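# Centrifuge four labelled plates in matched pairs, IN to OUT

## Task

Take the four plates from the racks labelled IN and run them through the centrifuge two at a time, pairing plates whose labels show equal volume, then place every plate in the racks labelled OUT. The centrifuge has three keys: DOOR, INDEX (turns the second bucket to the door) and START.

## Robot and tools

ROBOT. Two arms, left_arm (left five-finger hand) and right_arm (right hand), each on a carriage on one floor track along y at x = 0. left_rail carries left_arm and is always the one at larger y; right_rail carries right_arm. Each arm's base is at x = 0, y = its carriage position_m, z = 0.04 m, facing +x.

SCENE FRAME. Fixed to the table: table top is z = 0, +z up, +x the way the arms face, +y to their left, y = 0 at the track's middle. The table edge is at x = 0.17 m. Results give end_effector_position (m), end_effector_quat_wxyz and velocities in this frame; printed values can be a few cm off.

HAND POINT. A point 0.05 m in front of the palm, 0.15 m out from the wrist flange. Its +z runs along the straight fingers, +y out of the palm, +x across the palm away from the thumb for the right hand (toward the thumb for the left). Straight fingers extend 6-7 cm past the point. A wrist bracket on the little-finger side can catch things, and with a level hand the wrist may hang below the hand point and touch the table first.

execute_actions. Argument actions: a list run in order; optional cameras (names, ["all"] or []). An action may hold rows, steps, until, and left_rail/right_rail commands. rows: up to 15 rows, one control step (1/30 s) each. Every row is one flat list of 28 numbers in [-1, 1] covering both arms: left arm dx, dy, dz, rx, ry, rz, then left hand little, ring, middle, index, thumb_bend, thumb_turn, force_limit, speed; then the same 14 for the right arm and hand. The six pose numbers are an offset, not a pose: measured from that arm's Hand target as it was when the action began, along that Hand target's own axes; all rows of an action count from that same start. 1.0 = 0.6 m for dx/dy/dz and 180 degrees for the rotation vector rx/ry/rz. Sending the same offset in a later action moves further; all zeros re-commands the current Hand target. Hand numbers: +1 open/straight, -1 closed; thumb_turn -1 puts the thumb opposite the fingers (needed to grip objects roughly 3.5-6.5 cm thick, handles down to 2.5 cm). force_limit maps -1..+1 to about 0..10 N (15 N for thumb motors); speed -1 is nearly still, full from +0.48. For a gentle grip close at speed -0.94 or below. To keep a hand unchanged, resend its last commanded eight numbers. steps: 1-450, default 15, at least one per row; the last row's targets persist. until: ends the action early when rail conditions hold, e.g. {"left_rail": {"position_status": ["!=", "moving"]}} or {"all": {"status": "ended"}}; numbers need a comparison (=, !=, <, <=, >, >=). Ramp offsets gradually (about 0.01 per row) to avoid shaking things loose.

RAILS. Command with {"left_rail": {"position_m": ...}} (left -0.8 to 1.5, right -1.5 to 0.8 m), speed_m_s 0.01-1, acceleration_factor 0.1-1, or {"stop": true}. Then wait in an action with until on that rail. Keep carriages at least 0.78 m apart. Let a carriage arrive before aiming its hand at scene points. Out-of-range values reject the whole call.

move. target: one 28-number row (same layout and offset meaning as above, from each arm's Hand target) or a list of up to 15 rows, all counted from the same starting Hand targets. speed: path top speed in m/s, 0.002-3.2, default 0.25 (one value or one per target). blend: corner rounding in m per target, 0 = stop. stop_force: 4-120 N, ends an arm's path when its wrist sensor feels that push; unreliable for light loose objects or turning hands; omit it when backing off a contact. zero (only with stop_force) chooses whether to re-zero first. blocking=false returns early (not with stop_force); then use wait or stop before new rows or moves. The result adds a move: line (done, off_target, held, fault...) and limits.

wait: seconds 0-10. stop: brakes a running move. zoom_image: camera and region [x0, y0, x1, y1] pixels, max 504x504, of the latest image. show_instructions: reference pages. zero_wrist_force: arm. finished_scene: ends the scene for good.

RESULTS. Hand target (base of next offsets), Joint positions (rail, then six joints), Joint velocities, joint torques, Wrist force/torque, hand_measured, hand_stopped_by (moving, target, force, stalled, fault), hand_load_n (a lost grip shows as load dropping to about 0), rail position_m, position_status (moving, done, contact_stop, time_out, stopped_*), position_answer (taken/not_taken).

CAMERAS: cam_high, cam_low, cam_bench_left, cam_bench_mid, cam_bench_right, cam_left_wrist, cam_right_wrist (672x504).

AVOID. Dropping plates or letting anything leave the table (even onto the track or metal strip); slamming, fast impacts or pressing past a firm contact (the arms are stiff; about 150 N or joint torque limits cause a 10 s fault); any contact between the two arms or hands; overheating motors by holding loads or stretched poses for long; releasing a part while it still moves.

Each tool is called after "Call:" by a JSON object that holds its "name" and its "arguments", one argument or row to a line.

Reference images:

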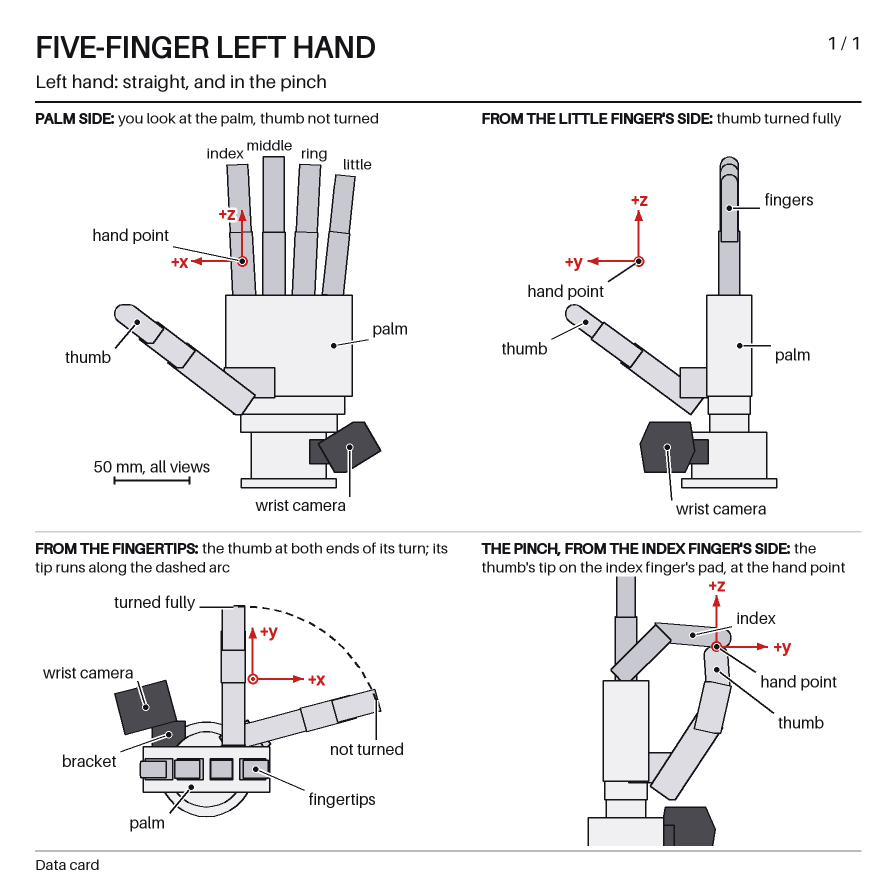

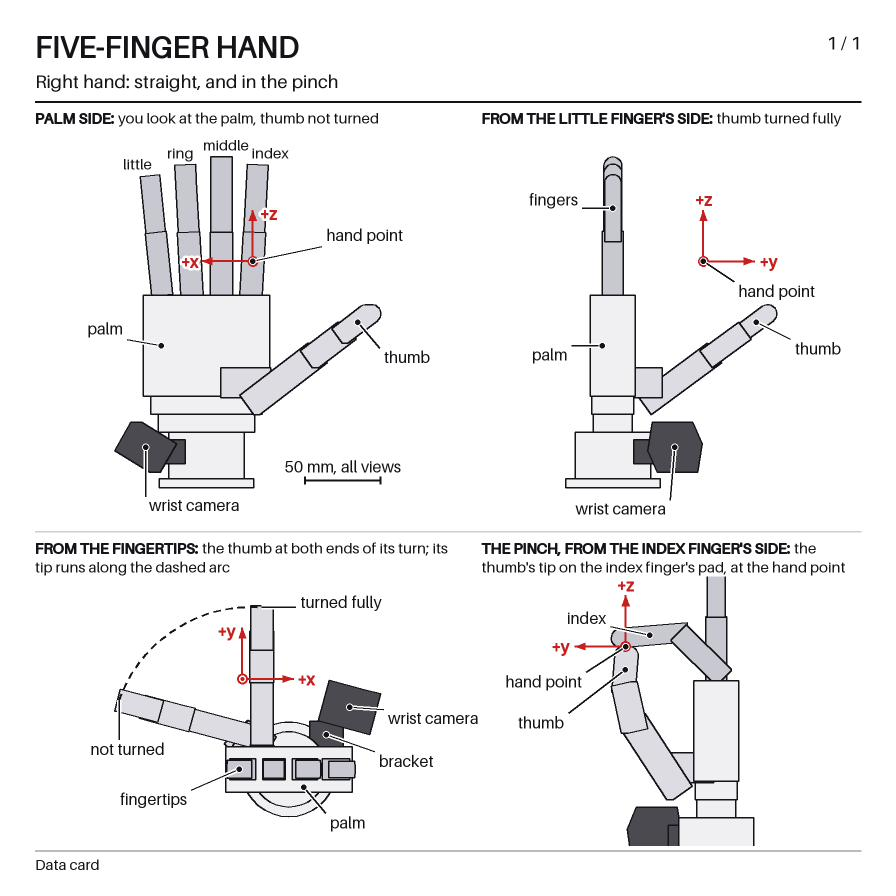

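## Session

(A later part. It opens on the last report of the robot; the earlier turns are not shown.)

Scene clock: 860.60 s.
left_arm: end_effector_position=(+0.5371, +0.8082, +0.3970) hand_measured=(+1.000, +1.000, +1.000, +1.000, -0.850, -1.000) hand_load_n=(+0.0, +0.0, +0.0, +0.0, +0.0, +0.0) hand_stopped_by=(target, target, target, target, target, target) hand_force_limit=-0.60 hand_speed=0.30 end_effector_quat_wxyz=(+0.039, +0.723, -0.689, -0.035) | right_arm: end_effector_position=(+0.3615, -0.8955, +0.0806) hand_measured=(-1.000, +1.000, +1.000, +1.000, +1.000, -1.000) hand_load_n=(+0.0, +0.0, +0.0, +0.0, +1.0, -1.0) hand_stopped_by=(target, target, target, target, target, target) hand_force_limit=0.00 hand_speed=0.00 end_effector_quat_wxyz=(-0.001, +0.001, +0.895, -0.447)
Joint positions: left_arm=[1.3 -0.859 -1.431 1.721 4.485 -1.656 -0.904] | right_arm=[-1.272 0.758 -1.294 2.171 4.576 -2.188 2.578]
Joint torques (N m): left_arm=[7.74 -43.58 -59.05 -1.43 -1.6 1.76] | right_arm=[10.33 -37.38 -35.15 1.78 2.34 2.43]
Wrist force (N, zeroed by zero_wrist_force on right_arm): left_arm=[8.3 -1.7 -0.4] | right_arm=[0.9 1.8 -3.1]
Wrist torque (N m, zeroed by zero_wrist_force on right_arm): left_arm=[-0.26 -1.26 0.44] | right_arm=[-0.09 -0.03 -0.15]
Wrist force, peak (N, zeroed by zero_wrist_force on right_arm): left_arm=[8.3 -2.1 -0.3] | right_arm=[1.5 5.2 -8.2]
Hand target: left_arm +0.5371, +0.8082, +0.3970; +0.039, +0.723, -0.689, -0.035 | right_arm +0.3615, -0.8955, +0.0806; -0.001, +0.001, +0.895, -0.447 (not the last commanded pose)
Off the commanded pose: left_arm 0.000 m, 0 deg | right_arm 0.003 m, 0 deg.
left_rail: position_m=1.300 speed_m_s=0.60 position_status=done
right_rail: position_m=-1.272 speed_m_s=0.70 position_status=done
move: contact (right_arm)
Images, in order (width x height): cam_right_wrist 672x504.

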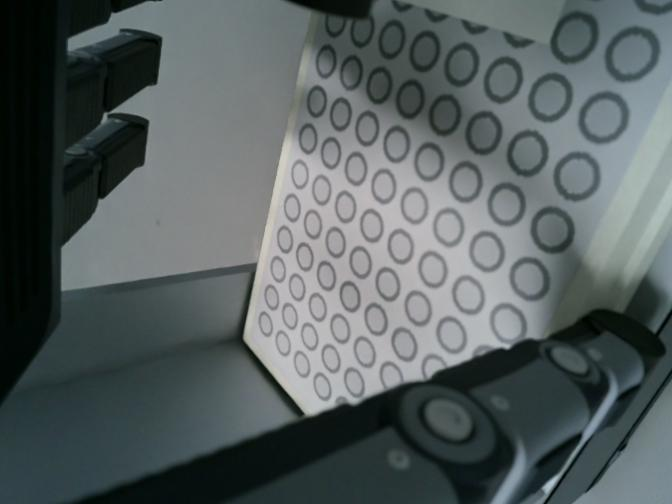

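Call:
{"name": "execute_actions", "arguments": {
  "actions": [
    {"rows":[[0,0,0,0,0,0,1,1,1,1,-0.85,-1,-0.6,0.3,0,0,0,0,0,0,-1,0.75,0.75,0.75,1,-1,-0.7,-0.7]],"steps":25},
    {"rows":[[0,0,0,0,0,0,1,1,1,1,-0.85,-1,-0.6,0.3,0,0,0,0,0,0,-1,0.2,0.2,0.2,1,-1,-0.5,-0.92]],"steps":120},
    {"rows":[[0,0,0,0,0,0,1,1,1,1,-0.85,-1,-0.6,0.3,0,0,0,0,0,0,-1,0.1,0.1,0.1,1,-1,0.1,-0.94]],"steps":60}
  ],
  "cameras": ["cam_right_wrist"]
}}

Scene clock: 867.87 s.
left_arm: end_effector_position=(+0.5371, +0.8082, +0.3970) hand_measured=(+1.000, +1.000, +1.000, +1.000, -0.850, -1.000) hand_load_n=(+0.0, +0.0, +0.0, +0.0, +0.0, +0.0) hand_stopped_by=(target, target, target, target, target, target) hand_force_limit=-0.60 hand_speed=0.30 end_effector_quat_wxyz=(+0.039, +0.723, -0.689, -0.035) | right_arm: end_effector_position=(+0.3615, -0.8955, +0.0806) hand_measured=(-1.000, +0.310, +0.326, +0.308, +1.000, -1.000) hand_load_n=(+0.0, +6.5, +5.5, +6.0, +3.0, +3.5) hand_stopped_by=(target, force, force, force, target, target) hand_force_limit=0.10 hand_speed=-0.94 end_effector_quat_wxyz=(-0.001, +0.001, +0.895, -0.447)
Joint positions: left_arm=[1.3 -0.859 -1.431 1.721 4.485 -1.656 -0.904] | right_arm=[-1.272 0.758 -1.294 2.171 4.576 -2.188 2.578]
Joint torques (N m): left_arm=[7.04 -44.52 -58.13 -1.42 -1.66 1.83] | right_arm=[7.8 -48.66 -18.88 -3.89 -1.6 1.7]
Wrist force (N, zeroed by zero_wrist_force on right_arm): left_arm=[8.2 -1.9 -0.2] | right_arm=[0.2 -2.5 -1.7]
Wrist torque (N m, zeroed by zero_wrist_force on right_arm): left_arm=[-0.30 -1.25 0.45] | right_arm=[0.08 -0.03 -0.22]
Wrist force, peak (N, zeroed by zero_wrist_force on right_arm): left_arm=[8.5 -1.8 -0.4] | right_arm=[1.0 1.6 -3.4]
Hand target: left_arm +0.5371, +0.8082, +0.3970; +0.039, +0.723, -0.689, -0.035 | right_arm +0.3615, -0.8955, +0.0806; -0.001, +0.001, +0.895, -0.447
Off the commanded pose: left_arm 0.000 m, 0 deg | right_arm 0.000 m, 0 deg.
left_rail: position_m=1.300 speed_m_s=0.60 position_status=done
right_rail: position_m=-1.272 speed_m_s=0.70 position_status=done
Images, in order (width x height): cam_right_wrist 672x504.

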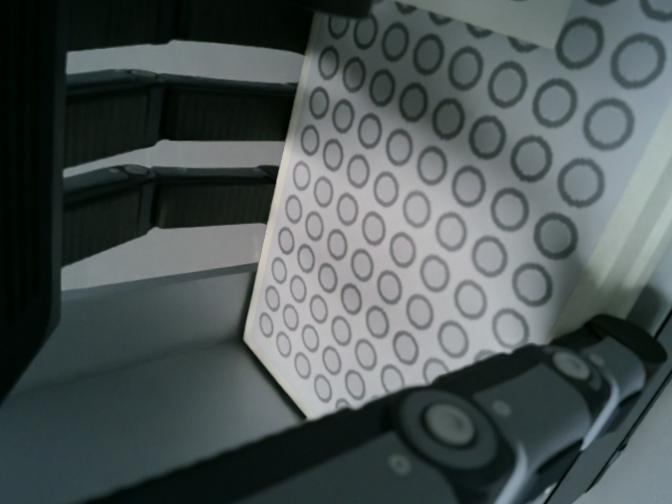

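Call:
{"name": "move", "arguments": {
  "target": [
    [0,0,0,0,0,0,1,1,1,1,-0.85,-1,-0.6,0.3,0,-0.0266,-0.02,0,0,0,-1,0.1,0.1,0.1,1,-1,0.1,-0.94],
    [0,0,0,0,0,0,1,1,1,1,-0.85,-1,-0.6,0.3,0.0003,-0.2788,-0.2099,0,0,0,-1,0.1,0.1,0.1,1,-1,0.1,-0.94],
    [0,0,0,0,0,0,1,1,1,1,-0.85,-1,-0.6,0.3,-0.1657,-0.5021,-0.0259,0.0001,-0.3876,-0.2908,-1,0.1,0.1,0.1,1,-1,0.1,-0.94]
  ],
  "speed": [0.03,0.15,0.25],
  "blend": [0.002,0.02,0],
  "cameras": ["cam_right_wrist"]
}}

Call:
{"name": "execute_actions", "arguments": {
  "actions": [
    {"right_rail":{"position_m":0.2,"speed_m_s":0.5},"steps":300,"until":{"right_rail":{"position_status":["!=","moving"]}}}
  ]
}}

Scene clock: 873.93 s.
left_arm: end_effector_position=(+0.5371, +0.8082, +0.3970) hand_measured=(+1.000, +1.000, +1.000, +1.000, -0.850, -1.000) hand_load_n=(+0.0, +0.0, +0.0, +0.0, +0.0, +0.0) hand_stopped_by=(target, target, target, target, target, target) hand_force_limit=-0.60 hand_speed=0.30 end_effector_quat_wxyz=(+0.039, +0.723, -0.689, -0.035) | right_arm: end_effector_position=(+0.4607, -1.0643, +0.3307) hand_measured=(-1.000, +0.310, +0.326, +0.308, +1.000, -1.000) hand_load_n=(+0.0, +6.0, +5.0, +6.0, +2.5, +3.5) hand_stopped_by=(target, force, force, force, target, target) hand_force_limit=0.10 hand_speed=-0.94 end_effector_quat_wxyz=(-0.308, +0.616, -0.648, +0.324)
Joint positions: left_arm=[1.3 -0.859 -1.431 1.721 4.485 -1.656 -0.904] | right_arm=[-1.272 0.039 -1.979 2.615 3.151 -1.642 0.055]
Joint torques (N m): left_arm=[8.11 -43.55 -58.63 -1.57 -1.49 1.54] | right_arm=[-16.72 -13.54 -24.12 -0.85 3.27 -2.93]
Wrist force (N, zeroed by zero_wrist_force on right_arm): left_arm=[8.2 -1.6 -0.4] | right_arm=[0.4 0.2 0.7]
Wrist torque (N m, zeroed by zero_wrist_force on right_arm): left_arm=[-0.25 -1.25 0.43] | right_arm=[-0.01 -0.05 0.09]
Wrist force, peak (N, zeroed by zero_wrist_force on right_arm): left_arm=[8.5 -1.7 -0.4] | right_arm=[4.0 1.4 0.9]
Hand target: left_arm +0.5371, +0.8082, +0.3970; +0.039, +0.723, -0.689, -0.035 | right_arm +0.4607, -1.0643, +0.3307; -0.308, +0.616, -0.648, +0.324
Off the commanded pose: left_arm 0.000 m, 0 deg | right_arm 0.000 m, 0 deg.
left_rail: position_m=1.300 speed_m_s=0.60 position_status=done
right_rail: position_m=-1.272 speed_m_s=0.70 position_status=done
move: done
Images, in order (width x height): cam_right_wrist 672x504.

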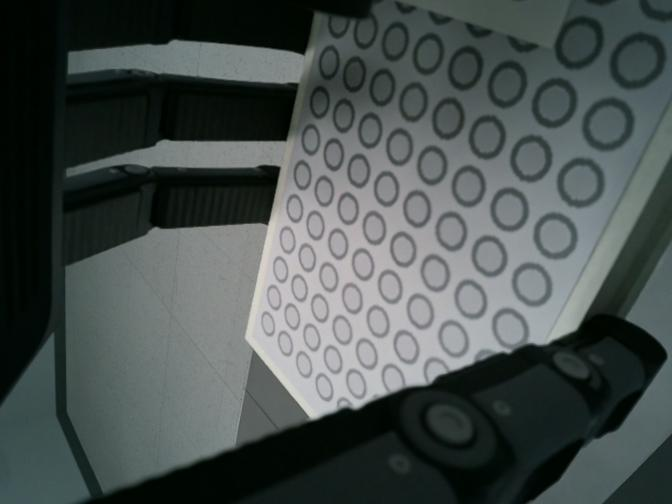

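Scene clock: 878.33 s.
left_arm: end_effector_position=(+0.5371, +0.8082, +0.3970) hand_measured=(+1.000, +1.000, +1.000, +1.000, -0.850, -1.000) hand_load_n=(+0.0, +0.0, +0.0, +0.0, +0.0, +0.0) hand_stopped_by=(target, target, target, target, target, target) hand_force_limit=-0.60 hand_speed=0.30 end_effector_quat_wxyz=(+0.039, +0.723, -0.689, -0.035) | right_arm: end_effector_position=(+0.4607, +0.4073, +0.3307) hand_measured=(-1.000, +0.310, +0.326, +0.308, +1.000, -1.000) hand_load_n=(+0.0, +6.0, +5.5, +6.0, +3.0, +3.5) hand_stopped_by=(target, force, force, force, target, target) hand_force_limit=0.10 hand_speed=-0.94 end_effector_quat_wxyz=(-0.308, +0.616, -0.648, +0.324)
Joint positions: left_arm=[1.3 -0.859 -1.431 1.721 4.485 -1.656 -0.904] | right_arm=[0.2 0.039 -1.979 2.615 3.151 -1.642 0.055]
Joint torques (N m): left_arm=[5.94 -42.82 -59.13 -1.32 -1.58 1.29] | right_arm=[-13.22 3.38 -33.03 -1.87 1.44 -3.05]
Wrist force (N, zeroed by zero_wrist_force on right_arm): left_arm=[8.1 -1.5 -0.3] | right_arm=[0.6 0.1 0.3]
Wrist torque (N m, zeroed by zero_wrist_force on right_arm): left_arm=[-0.24 -1.23 0.42] | right_arm=[-0.01 -0.06 0.09]
Wrist force, peak (N, zeroed by zero_wrist_force on right_arm): left_arm=[8.4 -2.1 -0.7] | right_arm=[1.1 0.1 0.8]
Hand target: left_arm +0.5371, +0.8082, +0.3970; +0.039, +0.723, -0.689, -0.035 | right_arm +0.4607, +0.4073, +0.3307; -0.308, +0.616, -0.648, +0.324
Off the commanded pose: left_arm 0.000 m, 0 deg | right_arm 0.000 m, 0 deg.
left_rail: position_m=1.300 speed_m_s=0.60 position_status=done
right_rail: position_m=0.200 speed_m_s=0.50 position_status=done

Call:
{"name": "move", "arguments": {
  "target": [
    [0.0017,-0.0001,0.0013,0,0,0,1,1,1,1,-0.85,-1,-0.6,0.3,-0.583,0.0714,0.0162,0,0,0,-1,0.1,0.1,0.1,1,-1,0.1,-0.94],
    [0.0017,-0.0001,0.0013,0,0,0,1,1,1,1,-0.85,-1,-0.6,0.3,-0.5835,0.2216,0.136,0,0,0,-1,0.1,0.1,0.1,1,-1,0.1,-0.94]
  ],
  "speed": [0.25,0.12],
  "cameras": ["cam_left_wrist"]
}}

Call:
{"name": "zoom_image", "arguments": {
  "camera": "cam_left_wrist",
  "region": [195, 90, 255, 135]
}}

Call:
{"name": "zoom_image", "arguments": {
  "camera": "cam_left_wrist",
  "region": [285, 75, 345, 120]
}}

Scene clock: 882.27 s.
left_arm: end_effector_position=(+0.5371, +0.8072, +0.3962) hand_measured=(+1.000, +1.000, +1.000, +1.000, -0.850, -1.000) hand_load_n=(+0.0, +0.0, +0.0, +0.0, +0.0, +0.0) hand_stopped_by=(target, target, target, target, target, target) hand_force_limit=-0.60 hand_speed=0.30 end_effector_quat_wxyz=(+0.039, +0.723, -0.689, -0.035) | right_arm: end_effector_position=(+0.4638, +0.7579, +0.1758) hand_measured=(-1.000, +0.310, +0.326, +0.308, +1.000, -1.000) hand_load_n=(+0.0, +6.0, +5.0, +6.0, +3.0, +3.5) hand_stopped_by=(target, force, force, force, target, target) hand_force_limit=0.10 hand_speed=-0.94 end_effector_quat_wxyz=(-0.308, +0.616, -0.648, +0.324)
Joint positions: left_arm=[1.3 -0.86 -1.43 1.721 4.484 -1.656 -0.905] | right_arm=[0.2 0.791 -1.232 2.275 2.943 -2.209 0.592]
Joint torques (N m): left_arm=[-9.41 -42.98 -58.53 -6.58 -1.91 -2.07] | right_arm=[-17.13 -38.1 -12.26 -6.92 2.48 -2.96]
Wrist force (N, zeroed by zero_wrist_force on right_arm): left_arm=[8.1 -1.5 -0.4] | right_arm=[-0.1 0.6 0.3]
Wrist torque (N m, zeroed by zero_wrist_force on right_arm): left_arm=[-0.23 -1.25 0.49] | right_arm=[0.03 0.01 0.01]
Wrist force, peak (N, zeroed by zero_wrist_force on right_arm): left_arm=[8.5 -1.9 -0.3] | right_arm=[2.0 0.5 0.4]
Hand target: left_arm +0.5371, +0.8072, +0.3962; +0.039, +0.723, -0.689, -0.035 | right_arm +0.4638, +0.7579, +0.1757; -0.308, +0.616, -0.648, +0.324
Off the commanded pose: left_arm 0.000 m, 0 deg | right_arm 0.000 m, 0 deg.
left_rail: position_m=1.300 speed_m_s=0.60 position_status=done
right_rail: position_m=0.200 speed_m_s=0.50 position_status=done
move: done
Images, in order (width x height): cam_left_wrist 672x504.

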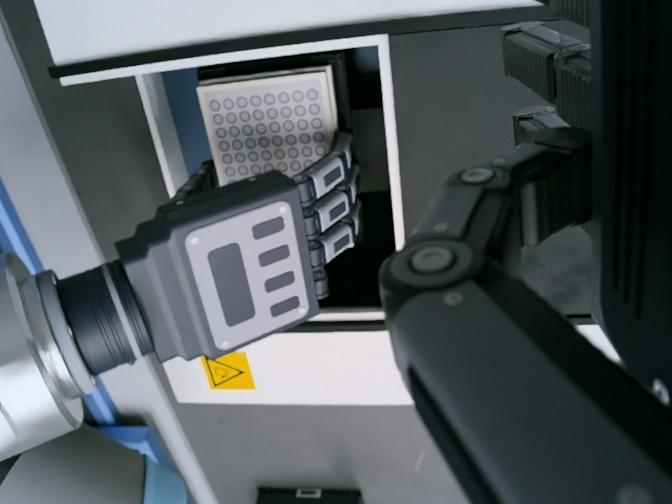

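Scaled by 8.400.

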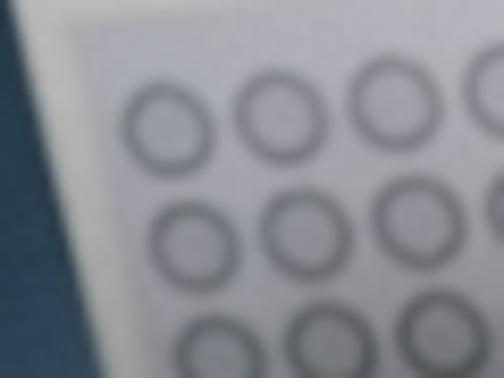

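Scaled by 8.400.

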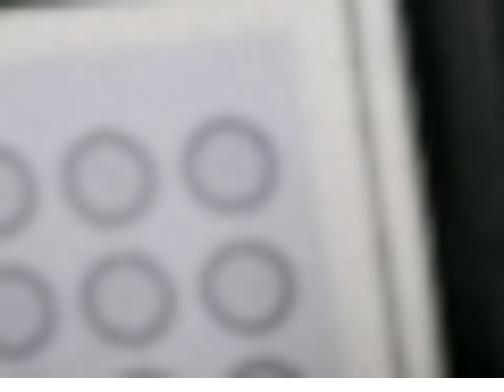

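Call:
{"name": "move", "arguments": {
  "target": [0,0,0,0,0,0,1,1,1,1,-0.85,-1,-0.6,0.3,0.0001,0.0044,0.006,0,0.0009,0.0007,-1,0.1,0.1,0.1,1,-1,0.1,-0.94],
  "speed": 0.02,
  "cameras": ["cam_left_wrist"]
}}

Call:
{"name": "zoom_image", "arguments": {
  "camera": "cam_left_wrist",
  "region": [195, 90, 255, 135]
}}

Call:
{"name": "zoom_image", "arguments": {
  "camera": "cam_left_wrist",
  "region": [285, 75, 345, 120]
}}

Scene clock: 885.00 s.
left_arm: end_effector_position=(+0.5371, +0.8072, +0.3962) hand_measured=(+1.000, +1.000, +1.000, +1.000, -0.850, -1.000) hand_load_n=(+0.0, +0.0, +0.0, +0.0, +0.0, +0.0) hand_stopped_by=(target, target, target, target, target, target) hand_force_limit=-0.60 hand_speed=0.30 end_effector_quat_wxyz=(+0.039, +0.723, -0.689, -0.035) | right_arm: end_effector_position=(+0.4650, +0.7578, +0.1716) hand_measured=(-1.000, +0.310, +0.326, +0.308, +1.000, -1.000) hand_load_n=(+0.0, +6.0, +5.0, +6.5, +3.0, +3.5) hand_stopped_by=(target, force, force, force, target, target) hand_force_limit=0.10 hand_speed=-0.94 end_effector_quat_wxyz=(-0.308, +0.615, -0.650, +0.324)
Joint positions: left_arm=[1.3 -0.86 -1.43 1.721 4.484 -1.656 -0.905] | right_arm=[0.2 0.79 -1.223 2.274 2.936 -2.211 0.595]
Joint torques (N m): left_arm=[-9.52 -43.26 -58.73 -6.68 -1.73 -2.43] | right_arm=[-16.48 -36.9 -33.06 -6.79 -4.48 2.56]
Wrist force (N, zeroed by zero_wrist_force on right_arm): left_arm=[8.3 -1.6 -0.5] | right_arm=[0.2 0.3 0.2]
Wrist torque (N m, zeroed by zero_wrist_force on right_arm): left_arm=[-0.24 -1.26 0.49] | right_arm=[0.00 -0.03 -0.24]
Wrist force, peak (N, zeroed by zero_wrist_force on right_arm): left_arm=[8.6 -1.8 -0.4] | right_arm=[-0.1 0.5 0.7]
Hand target: left_arm +0.5371, +0.8072, +0.3962; +0.039, +0.723, -0.689, -0.035 | right_arm +0.4651, +0.7578, +0.1715; -0.308, +0.615, -0.650, +0.324
Off the commanded pose: left_arm 0.000 m, 0 deg | right_arm 0.000 m, 0 deg.
left_rail: position_m=1.300 speed_m_s=0.60 position_status=done
right_rail: position_m=0.200 speed_m_s=0.50 position_status=done
move: done
Images, in order (width x height): cam_left_wrist 672x504.

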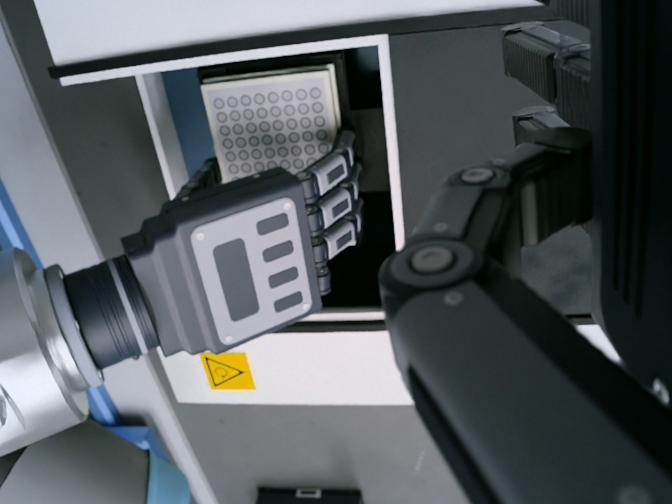

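Scaled by 8.400.

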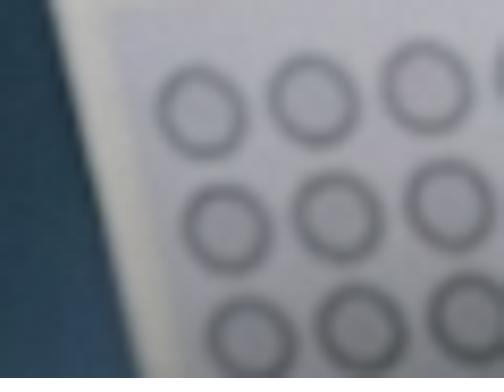

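Scaled by 8.400.

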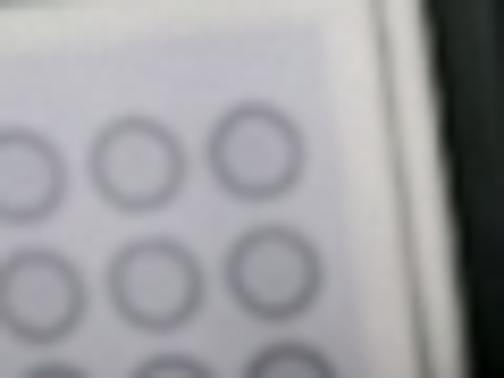

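Call:
{"name": "move", "arguments": {
  "target": [0,0,0,0,0,0,1,1,1,1,-0.85,-1,-0.6,0.3,0,0.0093,0.007,0,0,0,-1,0.1,0.1,0.1,1,-1,0.1,-0.94],
  "speed": 0.01,
  "stop_force": 5,
  "cameras": ["cam_left_wrist"]
}}

Call:
{"name": "zoom_image", "arguments": {
  "camera": "cam_left_wrist",
  "region": [195, 90, 255, 135]
}}

Call:
{"name": "zoom_image", "arguments": {
  "camera": "cam_left_wrist",
  "region": [285, 75, 345, 120]
}}

Scene clock: 887.40 s.
left_arm: end_effector_position=(+0.5371, +0.8072, +0.3962) hand_measured=(+1.000, +1.000, +1.000, +1.000, -0.850, -1.000) hand_load_n=(+0.0, +0.0, +0.0, -0.5, +0.0, +0.0) hand_stopped_by=(target, target, target, target, target, target) hand_force_limit=-0.60 hand_speed=0.30 end_effector_quat_wxyz=(+0.039, +0.723, -0.689, -0.035) | right_arm: end_effector_position=(+0.4651, +0.7578, +0.1664) hand_measured=(-1.000, +0.310, +0.326, +0.308, +1.000, -1.000) hand_load_n=(+0.0, +5.5, +6.0, +6.0, +3.0, +3.0) hand_stopped_by=(target, force, force, force, target, target) hand_force_limit=0.10 hand_speed=-0.94 end_effector_quat_wxyz=(-0.308, +0.615, -0.650, +0.324)
Joint positions: left_arm=[1.3 -0.86 -1.43 1.721 4.484 -1.656 -0.905] | right_arm=[0.2 0.79 -1.213 2.276 2.925 -2.211 0.595]
Joint torques (N m): left_arm=[-8.49 -44.38 -58.46 -6.52 -2.05 -2.09] | right_arm=[-15.92 -63.96 -28.83 -0.95 -0.38 1.76]
Wrist force (N, zeroed by zero_wrist_force on right_arm): left_arm=[8.2 -1.8 -0.5] | right_arm=[-0.1 0.4 0.2]
Wrist torque (N m, zeroed by zero_wrist_force on right_arm): left_arm=[-0.27 -1.26 0.50] | right_arm=[0.04 0.00 -0.27]
Wrist force, peak (N, zeroed by zero_wrist_force on right_arm): left_arm=[8.6 -1.6 -0.6] | right_arm=[-0.1 -4.1 -6.0]
Hand target: left_arm +0.5371, +0.8072, +0.3962; +0.039, +0.723, -0.689, -0.035 | right_arm +0.4651, +0.7578, +0.1664; -0.308, +0.615, -0.650, +0.324 (not the last commanded pose)
Off the commanded pose: left_arm 0.000 m, 0 deg | right_arm 0.002 m, 0 deg.
left_rail: position_m=1.300 speed_m_s=0.60 position_status=done
right_rail: position_m=0.200 speed_m_s=0.50 position_status=done
move: contact (right_arm)
Images, in order (width x height): cam_left_wrist 672x504.

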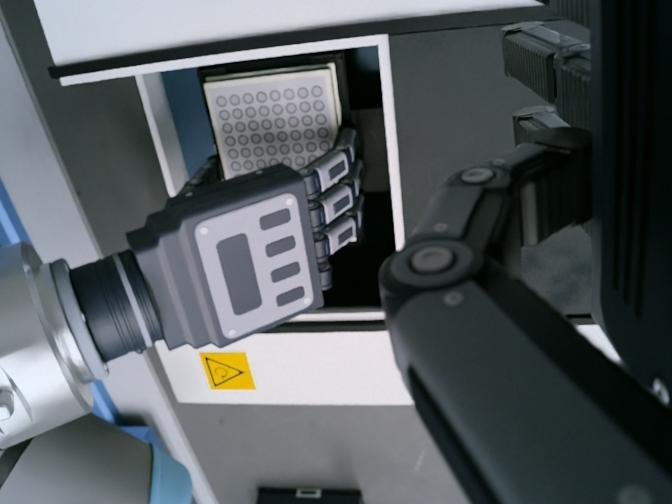

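Scaled by 8.400.

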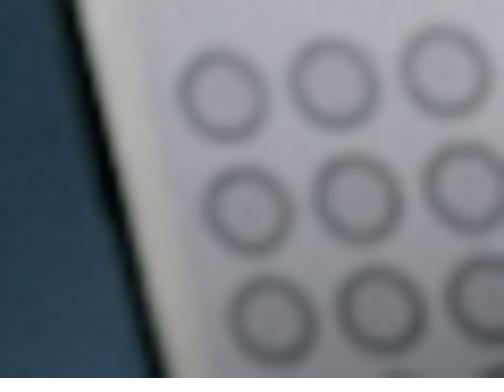

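Scaled by 8.400.

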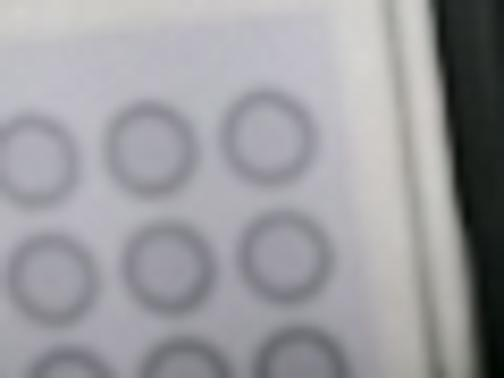

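Call:
{"name": "execute_actions", "arguments": {
  "actions": [
    {"rows":[[0,0,0,0,0,0,1,1,1,1,-0.85,-1,-0.6,0.3,0,0,0,0,0,0,-1,0.42,0.42,0.42,1,-1,0.1,-0.8]],"steps":45}
  ]
}}

Call:
{"name": "move", "arguments": {
  "target": [
    [0,0,0,0,0,0,1,1,1,1,-0.85,-1,-0.6,0.3,0.0002,0.004,-0.0053,0,0,0,-1,0.42,0.42,0.42,1,-1,0.1,-0.8],
    [0,0,0,0,0,0,1,1,1,1,-0.85,-1,-0.6,0.3,0.0002,-0.016,-0.0203,0,0,0,-1,0.42,0.42,0.42,1,-1,0.1,-0.8],
    [0,0,0,0,0,0,1,1,1,1,-0.85,-1,-0.6,0.3,0.0002,-0.1893,-0.1506,0,0,0,-1,0.42,0.42,0.42,1,-1,0.1,-0.8],
    [0,0,0,0,0,0,1,1,1,1,-0.85,-1,-0.6,0.3,0.584,-0.2318,-0.1459,0,0,0,-1,0.42,0.42,0.42,1,-1,0.1,-0.8]
  ],
  "speed": [0.02,0.03,0.12,0.3],
  "blend": [0,0.002,0.02,0],
  "cameras": ["cam_left_wrist"]
}}

Call:
{"name": "zoom_image", "arguments": {
  "camera": "cam_left_wrist",
  "region": [195, 90, 255, 135]
}}

Call:
{"name": "zoom_image", "arguments": {
  "camera": "cam_left_wrist",
  "region": [285, 75, 345, 120]
}}

Scene clock: 889.80 s.
left_arm: end_effector_position=(+0.5371, +0.8072, +0.3962) hand_measured=(+1.000, +1.000, +1.000, +1.000, -0.850, -1.000) hand_load_n=(+0.0, +0.0, +0.0, +0.0, +0.0, +0.0) hand_stopped_by=(target, target, target, target, target, target) hand_force_limit=-0.60 hand_speed=0.30 end_effector_quat_wxyz=(+0.039, +0.723, -0.689, -0.035) | right_arm: end_effector_position=(+0.4651, +0.7578, +0.1664) hand_measured=(-1.000, +0.420, +0.420, +0.420, +1.000, -1.000) hand_load_n=(+0.0, +0.0, +0.0, +0.0, +1.5, +1.0) hand_stopped_by=(target, target, target, target, target, target) hand_force_limit=0.10 hand_speed=-0.80 end_effector_quat_wxyz=(-0.308, +0.615, -0.650, +0.324)
Joint positions: left_arm=[1.3 -0.86 -1.43 1.721 4.484 -1.656 -0.905] | right_arm=[0.2 0.79 -1.213 2.275 2.925 -2.211 0.595]
Joint torques (N m): left_arm=[-9.12 -45.22 -58.71 -6.44 -1.98 -2.21] | right_arm=[-13.03 -57.44 -29.65 -3.04 -4.67 1.43]
Wrist force (N, zeroed by zero_wrist_force on right_arm): left_arm=[8.0 -1.9 -0.4] | right_arm=[-0.3 5.3 -8.6]
Wrist torque (N m, zeroed by zero_wrist_force on right_arm): left_arm=[-0.28 -1.22 0.49] | right_arm=[-0.19 0.08 -0.17]
Wrist force, peak (N, zeroed by zero_wrist_force on right_arm): left_arm=[8.4 -1.8 -0.4] | right_arm=[-0.6 5.6 -9.3]
Hand target: left_arm +0.5371, +0.8072, +0.3962; +0.039, +0.723, -0.689, -0.035 | right_arm +0.4651, +0.7578, +0.1664; -0.308, +0.615, -0.650, +0.324
Off the commanded pose: left_arm 0.000 m, 0 deg | right_arm 0.000 m, 0 deg.
left_rail: position_m=1.300 speed_m_s=0.60 position_status=done
right_rail: position_m=0.200 speed_m_s=0.50 position_status=done

Scene clock: 893.97 s.
left_arm: end_effector_position=(+0.5371, +0.8072, +0.3962) hand_measured=(+1.000, +1.000, +1.000, +1.000, -0.850, -1.000) hand_load_n=(+0.0, +0.0, +0.0, +0.0, +0.0, +0.0) hand_stopped_by=(target, target, target, target, target, target) hand_force_limit=-0.60 hand_speed=0.30 end_effector_quat_wxyz=(+0.039, +0.723, -0.689, -0.035) | right_arm: end_effector_position=(+0.4596, +0.4070, +0.3298) hand_measured=(-1.000, +0.420, +0.420, +0.420, +1.000, -1.000) hand_load_n=(+0.0, +0.0, +0.0, +0.0, +0.0, +0.0) hand_stopped_by=(target, target, target, target, target, target) hand_force_limit=0.10 hand_speed=-0.80 end_effector_quat_wxyz=(-0.308, +0.615, -0.650, +0.324)
Joint positions: left_arm=[1.3 -0.86 -1.43 1.721 4.484 -1.656 -0.905] | right_arm=[0.2 0.04 -1.979 2.617 3.149 -1.646 0.058]
Joint torques (N m): left_arm=[-9.24 -44.99 -58.17 -6.53 -1.98 -2.13] | right_arm=[-13.95 -11.9 -24.25 -0.73 2.99 -2.82]
Wrist force (N, zeroed by zero_wrist_force on right_arm): left_arm=[7.8 -2.0 -0.3] | right_arm=[0.8 -0.3 -0.1]
Wrist torque (N m, zeroed by zero_wrist_force on right_arm): left_arm=[-0.31 -1.19 0.48] | right_arm=[-0.01 -0.09 0.10]
Wrist force, peak (N, zeroed by zero_wrist_force on right_arm): left_arm=[8.5 -1.8 -0.3] | right_arm=[-0.1 5.5 -9.0]
Hand target: left_arm +0.5371, +0.8072, +0.3962; +0.039, +0.723, -0.689, -0.035 | right_arm +0.4596, +0.4070, +0.3298; -0.308, +0.615, -0.650, +0.324
Off the commanded pose: left_arm 0.000 m, 0 deg | right_arm 0.000 m, 0 deg.
left_rail: position_m=1.300 speed_m_s=0.60 position_status=done
right_rail: position_m=0.200 speed_m_s=0.50 position_status=done
move: done
Images, in order (width x height): cam_left_wrist 672x504.

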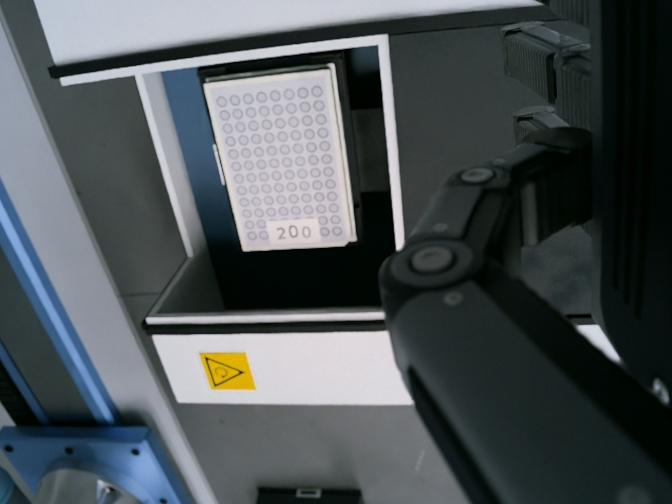

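Scaled by 8.400.

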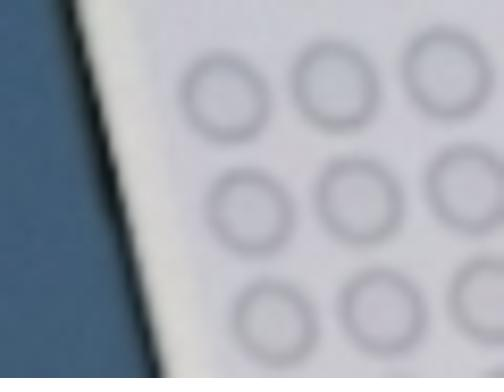

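Scaled by 8.400.

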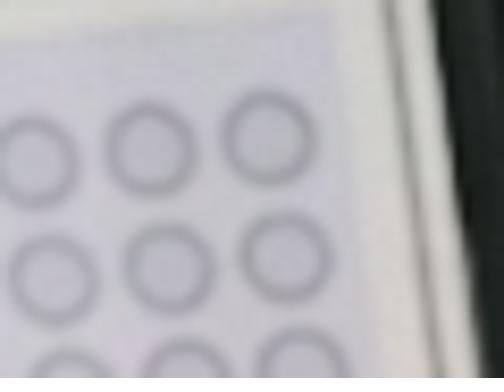

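Call:
{"name": "move", "arguments": {
  "target": [
    [-0.094,0.473,0.0438,0.1986,0.1995,-0.4661,1,1,1,1,1,1,-0.6,0.3,0,0,0,0,0,0,-1,0.42,0.42,0.42,1,-1,0.1,-0.8],
    [-0.1041,0.674,0.1997,0.1986,0.1995,-0.4661,1,1,1,1,1,1,-0.6,0.3,0,0,0,0,0,0,-1,0.42,0.42,0.42,1,-1,0.1,-0.8],
    [-0.0372,0.5555,0.404,0.1986,0.1995,-0.4661,1,1,1,1,1,1,-0.6,0.3,0,0,0,0,0,0,-1,0.42,0.42,0.42,1,-1,0.1,-0.8],
    [-0.0444,0.3766,0.4444,0.1986,0.1995,-0.4661,1,1,1,1,1,1,-0.6,0.3,0,0,0,0,0,0,-1,0.42,0.42,0.42,1,-1,0.1,-0.8]
  ],
  "speed": [0.3,0.3,0.25,0.12],
  "blend": [0.03,0.03,0.02,0]
}}

Call:
{"name": "move", "arguments": {
  "target": [0.0768,0.0031,0.064,0,0,0,1,1,1,1,1,1,-0.6,0.3,0,0,0,0,0,0,-1,0.42,0.42,0.42,1,-1,0.1,-0.8],
  "speed": 0.03,
  "stop_force": 8
}}

Call:
{"name": "move", "arguments": {
  "target": [
    [-0.0512,-0.0021,-0.0426,0,0,0,1,1,1,1,1,1,-0.6,0.3,0,0,0,0,0,0,-1,0.42,0.42,0.42,1,-1,0.1,-0.8],
    [0.0403,-0.0015,-0.1272,0,0,0,1,1,1,1,1,1,-0.6,0.3,0,0,0,0,0,0,-1,0.42,0.42,0.42,1,-1,0.1,-0.8]
  ],
  "speed": 0.12,
  "blend": [0.005,0],
  "cameras": ["cam_left_wrist"]
}}

Scene clock: 900.43 s.
left_arm: end_effector_position=(+0.2832, +0.8210, +0.1549) hand_measured=(+1.000, +1.000, +1.000, +1.000, +1.000, +1.000) hand_load_n=(+0.0, +0.0, +0.0, +0.0, -0.5, +0.0) hand_stopped_by=(target, target, target, target, target, target) hand_force_limit=-0.60 hand_speed=0.30 end_effector_quat_wxyz=(-0.006, +0.940, +0.016, +0.341) | right_arm: end_effector_position=(+0.4596, +0.4070, +0.3298) hand_measured=(-1.000, +0.420, +0.420, +0.420, +1.000, -1.000) hand_load_n=(+0.0, +0.0, +0.0, +0.0, +0.0, +0.0) hand_stopped_by=(target, target, target, target, target, target) hand_force_limit=0.10 hand_speed=-0.80 end_effector_quat_wxyz=(-0.308, +0.615, -0.650, +0.324)
Joint positions: left_arm=[1.3 -1.783 -1.65 2.608 3.955 -0.9 -3.459] | right_arm=[0.2 0.04 -1.979 2.617 3.15 -1.645 0.058]
Joint torques (N m): left_arm=[8.05 -4.56 -18.32 -6.1 3.8 2.11] | right_arm=[-16.5 -13.11 -24 -1.03 3.42 -2.88]
Wrist force (N, zeroed by zero_wrist_force on right_arm): left_arm=[9.5 -2.0 0.4] | right_arm=[0.5 -0.2 -0.3]
Wrist torque (N m, zeroed by zero_wrist_force on right_arm): left_arm=[-0.23 -1.26 0.45] | right_arm=[0.02 -0.04 0.08]
Wrist force, peak (N, zeroed by zero_wrist_force on right_arm): left_arm=[10.4 -2.1 0.0] | right_arm=[0.5 -0.7 -0.3]
Hand target: left_arm +0.2833, +0.8210, +0.1549; -0.006, +0.940, +0.016, +0.341 | right_arm +0.4596, +0.4070, +0.3298; -0.308, +0.615, -0.650, +0.324
Off the commanded pose: left_arm 0.000 m, 0 deg | right_arm 0.000 m, 0 deg.
left_rail: position_m=1.300 speed_m_s=0.60 position_status=done
right_rail: position_m=0.200 speed_m_s=0.50 position_status=done
move: done

Scene clock: 902.67 s.
left_arm: end_effector_position=(+0.3139, +0.8211, +0.1550) hand_measured=(+1.000, +1.000, +1.000, +1.000, +1.000, +1.000) hand_load_n=(+0.0, +0.0, +0.0, -1.5, +0.0, +0.0) hand_stopped_by=(target, target, target, target, target, target) hand_force_limit=-0.60 hand_speed=0.30 end_effector_quat_wxyz=(-0.006, +0.940, +0.016, +0.341) | right_arm: end_effector_position=(+0.4596, +0.4070, +0.3298) hand_measured=(-1.000, +0.420, +0.420, +0.420, +1.000, -1.000) hand_load_n=(-0.5, +0.0, +0.0, -0.5, +0.0, +0.0) hand_stopped_by=(target, target, target, target, target, target) hand_force_limit=0.10 hand_speed=-0.80 end_effector_quat_wxyz=(-0.308, +0.615, -0.650, +0.324)
Joint positions: left_arm=[1.3 -1.708 -1.62 2.603 3.871 -0.887 -3.364] | right_arm=[0.2 0.04 -1.979 2.617 3.15 -1.645 0.058]
Joint torques (N m): left_arm=[-6.23 -38.01 -15.17 -0.94 0.19 -1.95] | right_arm=[-15.68 -12.43 -23.98 -0.57 3.2 -2.95]
Wrist force (N, zeroed by zero_wrist_force on right_arm): left_arm=[3.9 -1.2 -5.3] | right_arm=[0.2 0.0 0.3]
Wrist torque (N m, zeroed by zero_wrist_force on right_arm): left_arm=[0.06 -1.64 0.25] | right_arm=[0.01 0.00 0.07]
Wrist force, peak (N, zeroed by zero_wrist_force on right_arm): left_arm=[-6.3 -1.7 -17.4] | right_arm=[0.7 -0.4 0.1]
Hand target: left_arm +0.3139, +0.8211, +0.1550; -0.006, +0.940, +0.016, +0.341 (not the last commanded pose) | right_arm +0.4596, +0.4070, +0.3298; -0.308, +0.615, -0.650, +0.324
Off the commanded pose: left_arm 0.029 m, 0 deg | right_arm 0.000 m, 0 deg.
left_rail: position_m=1.300 speed_m_s=0.60 position_status=done
right_rail: position_m=0.200 speed_m_s=0.50 position_status=done
move: contact (left_arm)

Scene clock: 904.27 s.
left_arm: end_effector_position=(+0.2836, +0.8210, +0.2290) hand_measured=(+1.000, +1.000, +1.000, +1.000, +1.000, +1.000) hand_load_n=(+0.0, +0.0, +0.0, +0.0, +0.0, +0.0) hand_stopped_by=(target, target, target, target, target, target) hand_force_limit=-0.60 hand_speed=0.30 end_effector_quat_wxyz=(-0.006, +0.940, +0.016, +0.341) | right_arm: end_effector_position=(+0.4596, +0.4070, +0.3298) hand_measured=(-1.000, +0.420, +0.420, +0.420, +1.000, -1.000) hand_load_n=(+0.0, +0.0, +0.0, +0.0, +0.0, +0.0) hand_stopped_by=(target, target, target, target, target, target) hand_force_limit=0.10 hand_speed=-0.80 end_effector_quat_wxyz=(-0.308, +0.615, -0.650, +0.324)
Joint positions: left_arm=[1.3 -1.783 -1.817 2.537 4.193 -0.9 -3.458] | right_arm=[0.2 0.04 -1.979 2.617 3.15 -1.645 0.058]
Joint torques (N m): left_arm=[-3.71 -25.49 -49.06 -1.41 -0.97 -2.25] | right_arm=[-16.87 -11.79 -24.05 -1.04 3.29 -2.9]
Wrist force (N, zeroed by zero_wrist_force on right_arm): left_arm=[9.5 -2.3 0.3] | right_arm=[0.3 0.2 -0.2]
Wrist torque (N m, zeroed by zero_wrist_force on right_arm): left_arm=[-0.26 -1.29 0.50] | right_arm=[0.06 0.00 0.09]
Wrist force, peak (N, zeroed by zero_wrist_force on right_arm): left_arm=[10.3 -2.4 -0.1] | right_arm=[0.6 -0.4 -0.2]
Hand target: left_arm +0.2835, +0.8210, +0.2290; -0.006, +0.940, +0.016, +0.341 | right_arm +0.4596, +0.4070, +0.3298; -0.308, +0.615, -0.650, +0.324
Off the commanded pose: left_arm 0.000 m, 0 deg | right_arm 0.000 m, 0 deg.
left_rail: position_m=1.300 speed_m_s=0.60 position_status=done
right_rail: position_m=0.200 speed_m_s=0.50 position_status=done
move: done
Images, in order (width x height): cam_left_wrist 672x504.

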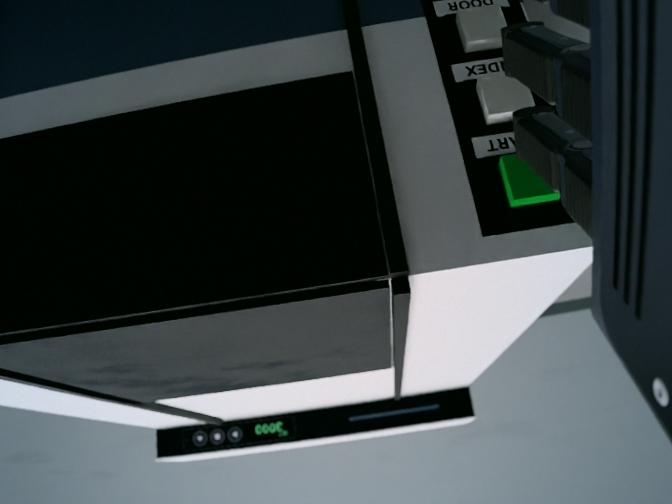

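Door closed. Now press START.

Call:
{"name": "move", "arguments": {
  "target": [0.0768,0.0031,0.064,0,0,0,1,1,1,1,1,1,-0.6,0.3,0,0,0,0,0,0,-1,0.42,0.42,0.42,1,-1,0.1,-0.8],
  "speed": 0.03,
  "stop_force": 10,
  "cameras": ["cam_left_wrist"]
}}

Scene clock: 906.73 s.
left_arm: end_effector_position=(+0.3139, +0.8212, +0.2291) hand_measured=(+1.000, +1.000, +1.000, +1.000, +1.000, +1.000) hand_load_n=(+0.0, +0.0, +0.0, -1.5, +0.0, +0.0) hand_stopped_by=(target, target, target, target, target, target) hand_force_limit=-0.60 hand_speed=0.30 end_effector_quat_wxyz=(-0.006, +0.940, +0.016, +0.341) | right_arm: end_effector_position=(+0.4596, +0.4070, +0.3298) hand_measured=(-1.000, +0.420, +0.420, +0.420, +1.000, -1.000) hand_load_n=(+0.0, +0.0, +0.0, +0.0, +0.0, +0.0) hand_stopped_by=(target, target, target, target, target, target) hand_force_limit=0.10 hand_speed=-0.80 end_effector_quat_wxyz=(-0.308, +0.615, -0.650, +0.324)
Joint positions: left_arm=[1.3 -1.708 -1.791 2.535 4.109 -0.887 -3.364] | right_arm=[0.2 0.04 -1.979 2.617 3.15 -1.645 0.058]
Joint torques (N m): left_arm=[-4.95 -31.57 -23.27 -0.56 0.87 -2.19] | right_arm=[-17.47 -11.26 -24.27 -0.7 3.17 -2.83]
Wrist force (N, zeroed by zero_wrist_force on right_arm): left_arm=[3.4 -1.4 -5.4] | right_arm=[0.6 -0.4 0.1]
Wrist torque (N m, zeroed by zero_wrist_force on right_arm): left_arm=[0.06 -1.64 0.21] | right_arm=[-0.03 -0.07 0.09]
Wrist force, peak (N, zeroed by zero_wrist_force on right_arm): left_arm=[-6.3 -1.6 -17.7] | right_arm=[0.9 0.0 -0.1]
Hand target: left_arm +0.3139, +0.8212, +0.2291; -0.006, +0.940, +0.016, +0.341 (not the last commanded pose) | right_arm +0.4596, +0.4070, +0.3298; -0.308, +0.615, -0.650, +0.324
Off the commanded pose: left_arm 0.030 m, 0 deg | right_arm 0.000 m, 0 deg.
left_rail: position_m=1.300 speed_m_s=0.60 position_status=done
right_rail: position_m=0.200 speed_m_s=0.50 position_status=done
move: contact (left_arm)
Images, in order (width x height): cam_left_wrist 672x504.

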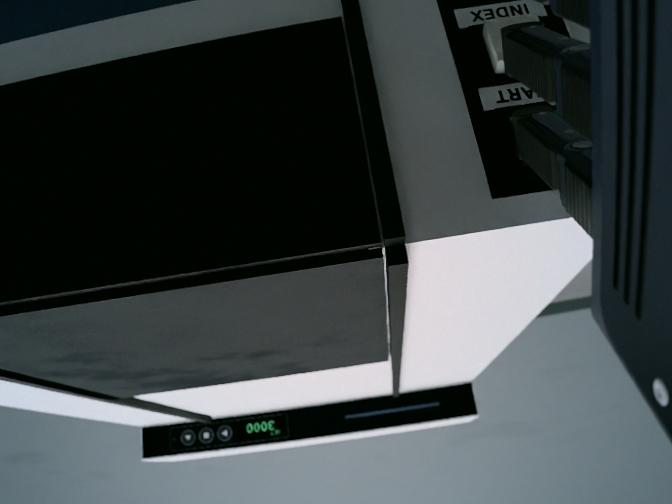

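Call:
{"name": "move", "arguments": {
  "target": [
    [-0.0512,-0.0021,-0.0426,0,0,0,1,1,1,1,1,1,-0.6,0.3,0,0,0,0,0,0,-1,0.42,0.42,0.42,1,-1,0.1,-0.8],
    [-0.1182,-0.0015,0.0626,0,0,0,1,1,1,1,1,1,-0.6,0.3,0,0,0,0,0,0,-1,0.42,0.42,0.42,1,-1,0.1,-0.8]
  ],
  "speed": 0.12,
  "blend": [0.005,0]
}}

Call:
{"name": "wait", "arguments": {
  "seconds": 4
}}

Call:
{"name": "move", "arguments": {
  "target": [0.0768,0.0031,0.064,0,0,0,1,1,1,1,1,1,-0.6,0.3,0,0,0,0,0,0,-1,0.42,0.42,0.42,1,-1,0.1,-0.8],
  "speed": 0.03,
  "stop_force": 8
}}

Call:
{"name": "move", "arguments": {
  "target": [-0.0512,-0.0021,-0.0426,0,0,0,1,1,1,1,1,1,-0.6,0.3,0,0,0,0,0,0,-1,0.42,0.42,0.42,1,-1,0.1,-0.8],
  "speed": 0.12,
  "cameras": ["cam_left_wrist"]
}}

Scene clock: 908.67 s.
left_arm: end_effector_position=(+0.2836, +0.8210, +0.1549) hand_measured=(+1.000, +1.000, +1.000, +1.000, +1.000, +1.000) hand_load_n=(+0.0, +0.0, +0.0, +0.0, +0.0, +0.0) hand_stopped_by=(target, target, target, target, target, target) hand_force_limit=-0.60 hand_speed=0.30 end_effector_quat_wxyz=(-0.006, +0.940, +0.016, +0.341) | right_arm: end_effector_position=(+0.4596, +0.4070, +0.3298) hand_measured=(-1.000, +0.420, +0.420, +0.420, +1.000, -1.000) hand_load_n=(+0.0, +0.0, +0.0, +0.0, +0.0, +0.5) hand_stopped_by=(target, target, target, target, target, target) hand_force_limit=0.10 hand_speed=-0.80 end_effector_quat_wxyz=(-0.308, +0.615, -0.650, +0.324)
Joint positions: left_arm=[1.3 -1.783 -1.65 2.608 3.955 -0.9 -3.458] | right_arm=[0.2 0.04 -1.979 2.617 3.15 -1.645 0.058]
Joint torques (N m): left_arm=[8.85 -5.72 -17.81 -6.46 4.18 2.2] | right_arm=[-16.82 -12.31 -23.98 -0.78 3.2 -3.02]
Wrist force (N, zeroed by zero_wrist_force on right_arm): left_arm=[9.5 -2.2 0.3] | right_arm=[0.4 -0.1 -0.2]
Wrist torque (N m, zeroed by zero_wrist_force on right_arm): left_arm=[-0.26 -1.27 0.47] | right_arm=[0.02 -0.03 0.08]
Wrist force, peak (N, zeroed by zero_wrist_force on right_arm): left_arm=[9.9 -2.3 0.2] | right_arm=[0.9 -0.1 -0.1]
Hand target: left_arm +0.2836, +0.8210, +0.1548; -0.006, +0.940, +0.016, +0.341 | right_arm +0.4596, +0.4070, +0.3298; -0.308, +0.615, -0.650, +0.324
Off the commanded pose: left_arm 0.000 m, 0 deg | right_arm 0.000 m, 0 deg.
left_rail: position_m=1.300 speed_m_s=0.60 position_status=done
right_rail: position_m=0.200 speed_m_s=0.50 position_status=done
move: done

Scene clock: 912.67 s.
left_arm: end_effector_position=(+0.2836, +0.8210, +0.1548) hand_measured=(+1.000, +1.000, +1.000, +1.000, +1.000, +1.000) hand_load_n=(+0.0, +0.0, +0.0, +0.0, -0.5, +0.0) hand_stopped_by=(target, target, target, target, target, target) hand_force_limit=-0.60 hand_speed=0.30 end_effector_quat_wxyz=(-0.006, +0.940, +0.016, +0.341) | right_arm: end_effector_position=(+0.4596, +0.4070, +0.3298) hand_measured=(-1.000, +0.420, +0.420, +0.420, +1.000, -1.000) hand_load_n=(+0.0, +0.0, +0.0, +0.0, +0.0, +0.0) hand_stopped_by=(target, target, target, target, target, target) hand_force_limit=0.10 hand_speed=-0.80 end_effector_quat_wxyz=(-0.308, +0.615, -0.650, +0.324)
Joint positions: left_arm=[1.3 -1.783 -1.65 2.608 3.955 -0.9 -3.458] | right_arm=[0.2 0.04 -1.979 2.617 3.15 -1.645 0.058]
Joint torques (N m): left_arm=[7.52 -5.28 -17.51 -6.61 3.72 1.8] | right_arm=[-17.36 -11.5 -23.8 -1.04 3.3 -2.76]
Wrist force (N, zeroed by zero_wrist_force on right_arm): left_arm=[9.6 -2.3 0.4] | right_arm=[0.4 -0.2 0.4]
Wrist torque (N m, zeroed by zero_wrist_force on right_arm): left_arm=[-0.27 -1.29 0.47] | right_arm=[-0.02 -0.03 0.08]
Wrist force, peak (N, zeroed by zero_wrist_force on right_arm): left_arm=[10.0 -2.5 0.2] | right_arm=[0.8 -0.6 0.0]
Hand target: left_arm +0.2836, +0.8210, +0.1548; -0.006, +0.940, +0.016, +0.341 | right_arm +0.4596, +0.4070, +0.3298; -0.308, +0.615, -0.650, +0.324
Off the commanded pose: left_arm 0.000 m, 0 deg | right_arm 0.000 m, 0 deg.
left_rail: position_m=1.300 speed_m_s=0.60 position_status=done
right_rail: position_m=0.200 speed_m_s=0.50 position_status=done
wait: 4.00 s

Scene clock: 914.90 s.
left_arm: end_effector_position=(+0.3140, +0.8212, +0.1550) hand_measured=(+1.000, +1.000, +1.000, +1.000, +1.000, +1.000) hand_load_n=(+0.0, +0.0, +0.0, -1.5, +0.0, +0.0) hand_stopped_by=(target, target, target, target, target, target) hand_force_limit=-0.60 hand_speed=0.30 end_effector_quat_wxyz=(-0.006, +0.940, +0.016, +0.341) | right_arm: end_effector_position=(+0.4596, +0.4070, +0.3298) hand_measured=(-1.000, +0.420, +0.420, +0.420, +1.000, -1.000) hand_load_n=(+0.0, +0.0, +0.0, -0.5, +0.0, +0.0) hand_stopped_by=(target, target, target, target, target, target) hand_force_limit=0.10 hand_speed=-0.80 end_effector_quat_wxyz=(-0.308, +0.615, -0.650, +0.324)
Joint positions: left_arm=[1.3 -1.708 -1.62 2.603 3.871 -0.887 -3.364] | right_arm=[0.2 0.04 -1.979 2.617 3.15 -1.645 0.058]
Joint torques (N m): left_arm=[-4.93 -37.5 -15.06 -0.85 0.68 -2.2] | right_arm=[-16.49 -12.4 -24.66 -1.2 3.24 -3.09]
Wrist force (N, zeroed by zero_wrist_force on right_arm): left_arm=[3.7 -1.3 -6.0] | right_arm=[0.2 -0.3 0.0]
Wrist torque (N m, zeroed by zero_wrist_force on right_arm): left_arm=[0.08 -1.73 0.24] | right_arm=[-0.01 0.00 0.07]
Wrist force, peak (N, zeroed by zero_wrist_force on right_arm): left_arm=[-6.5 -2.1 -18.4] | right_arm=[0.5 -0.4 -0.4]
Hand target: left_arm +0.3140, +0.8212, +0.1550; -0.006, +0.940, +0.016, +0.341 (not the last commanded pose) | right_arm +0.4596, +0.4070, +0.3298; -0.308, +0.615, -0.650, +0.324
Off the commanded pose: left_arm 0.030 m, 0 deg | right_arm 0.000 m, 0 deg.
left_rail: position_m=1.300 speed_m_s=0.60 position_status=done
right_rail: position_m=0.200 speed_m_s=0.50 position_status=done
move: contact (left_arm)

Scene clock: 915.93 s.
left_arm: end_effector_position=(+0.2741, +0.8212, +0.1548) hand_measured=(+1.000, +1.000, +1.000, +1.000, +1.000, +1.000) hand_load_n=(+0.0, +0.0, +0.0, +0.0, +0.0, +0.0) hand_stopped_by=(target, target, target, target, target, target) hand_force_limit=-0.60 hand_speed=0.30 end_effector_quat_wxyz=(-0.006, +0.940, +0.016, +0.341) | right_arm: end_effector_position=(+0.4596, +0.4070, +0.3298) hand_measured=(-1.000, +0.420, +0.420, +0.420, +1.000, -1.000) hand_load_n=(+0.0, +0.0, +0.0, +0.0, +0.0, +0.0) hand_stopped_by=(target, target, target, target, target, target) hand_force_limit=0.10 hand_speed=-0.80 end_effector_quat_wxyz=(-0.308, +0.615, -0.650, +0.324)
Joint positions: left_arm=[1.3 -1.806 -1.658 2.609 3.981 -0.904 -3.488] | right_arm=[0.2 0.04 -1.979 2.617 3.15 -1.645 0.058]
Joint torques (N m): left_arm=[-13.04 -35.47 -40.79 -1.66 -0.93 -2.08] | right_arm=[-16.37 -11.19 -24.34 -0.92 2.9 -2.77]
Wrist force (N, zeroed by zero_wrist_force on right_arm): left_arm=[9.2 -2.3 0.5] | right_arm=[0.5 -0.2 -0.1]
Wrist torque (N m, zeroed by zero_wrist_force on right_arm): left_arm=[-0.29 -1.20 0.55] | right_arm=[0.00 -0.05 0.08]
Wrist force, peak (N, zeroed by zero_wrist_force on right_arm): left_arm=[10.0 -2.0 0.5] | right_arm=[0.7 -0.2 -0.1]
Hand target: left_arm +0.2740, +0.8211, +0.1549; -0.006, +0.940, +0.016, +0.341 | right_arm +0.4596, +0.4070, +0.3298; -0.308, +0.615, -0.650, +0.324
Off the commanded pose: left_arm 0.000 m, 0 deg | right_arm 0.000 m, 0 deg.
left_rail: position_m=1.300 speed_m_s=0.60 position_status=done
right_rail: position_m=0.200 speed_m_s=0.50 position_status=done
move: done
Images, in order (width x height): cam_left_wrist 672x504.

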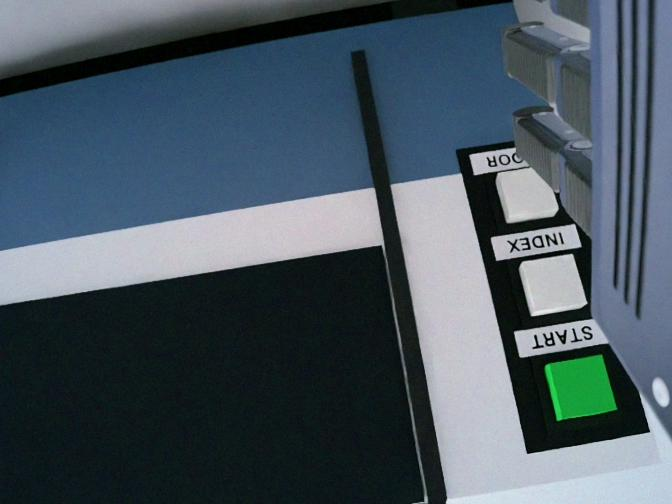

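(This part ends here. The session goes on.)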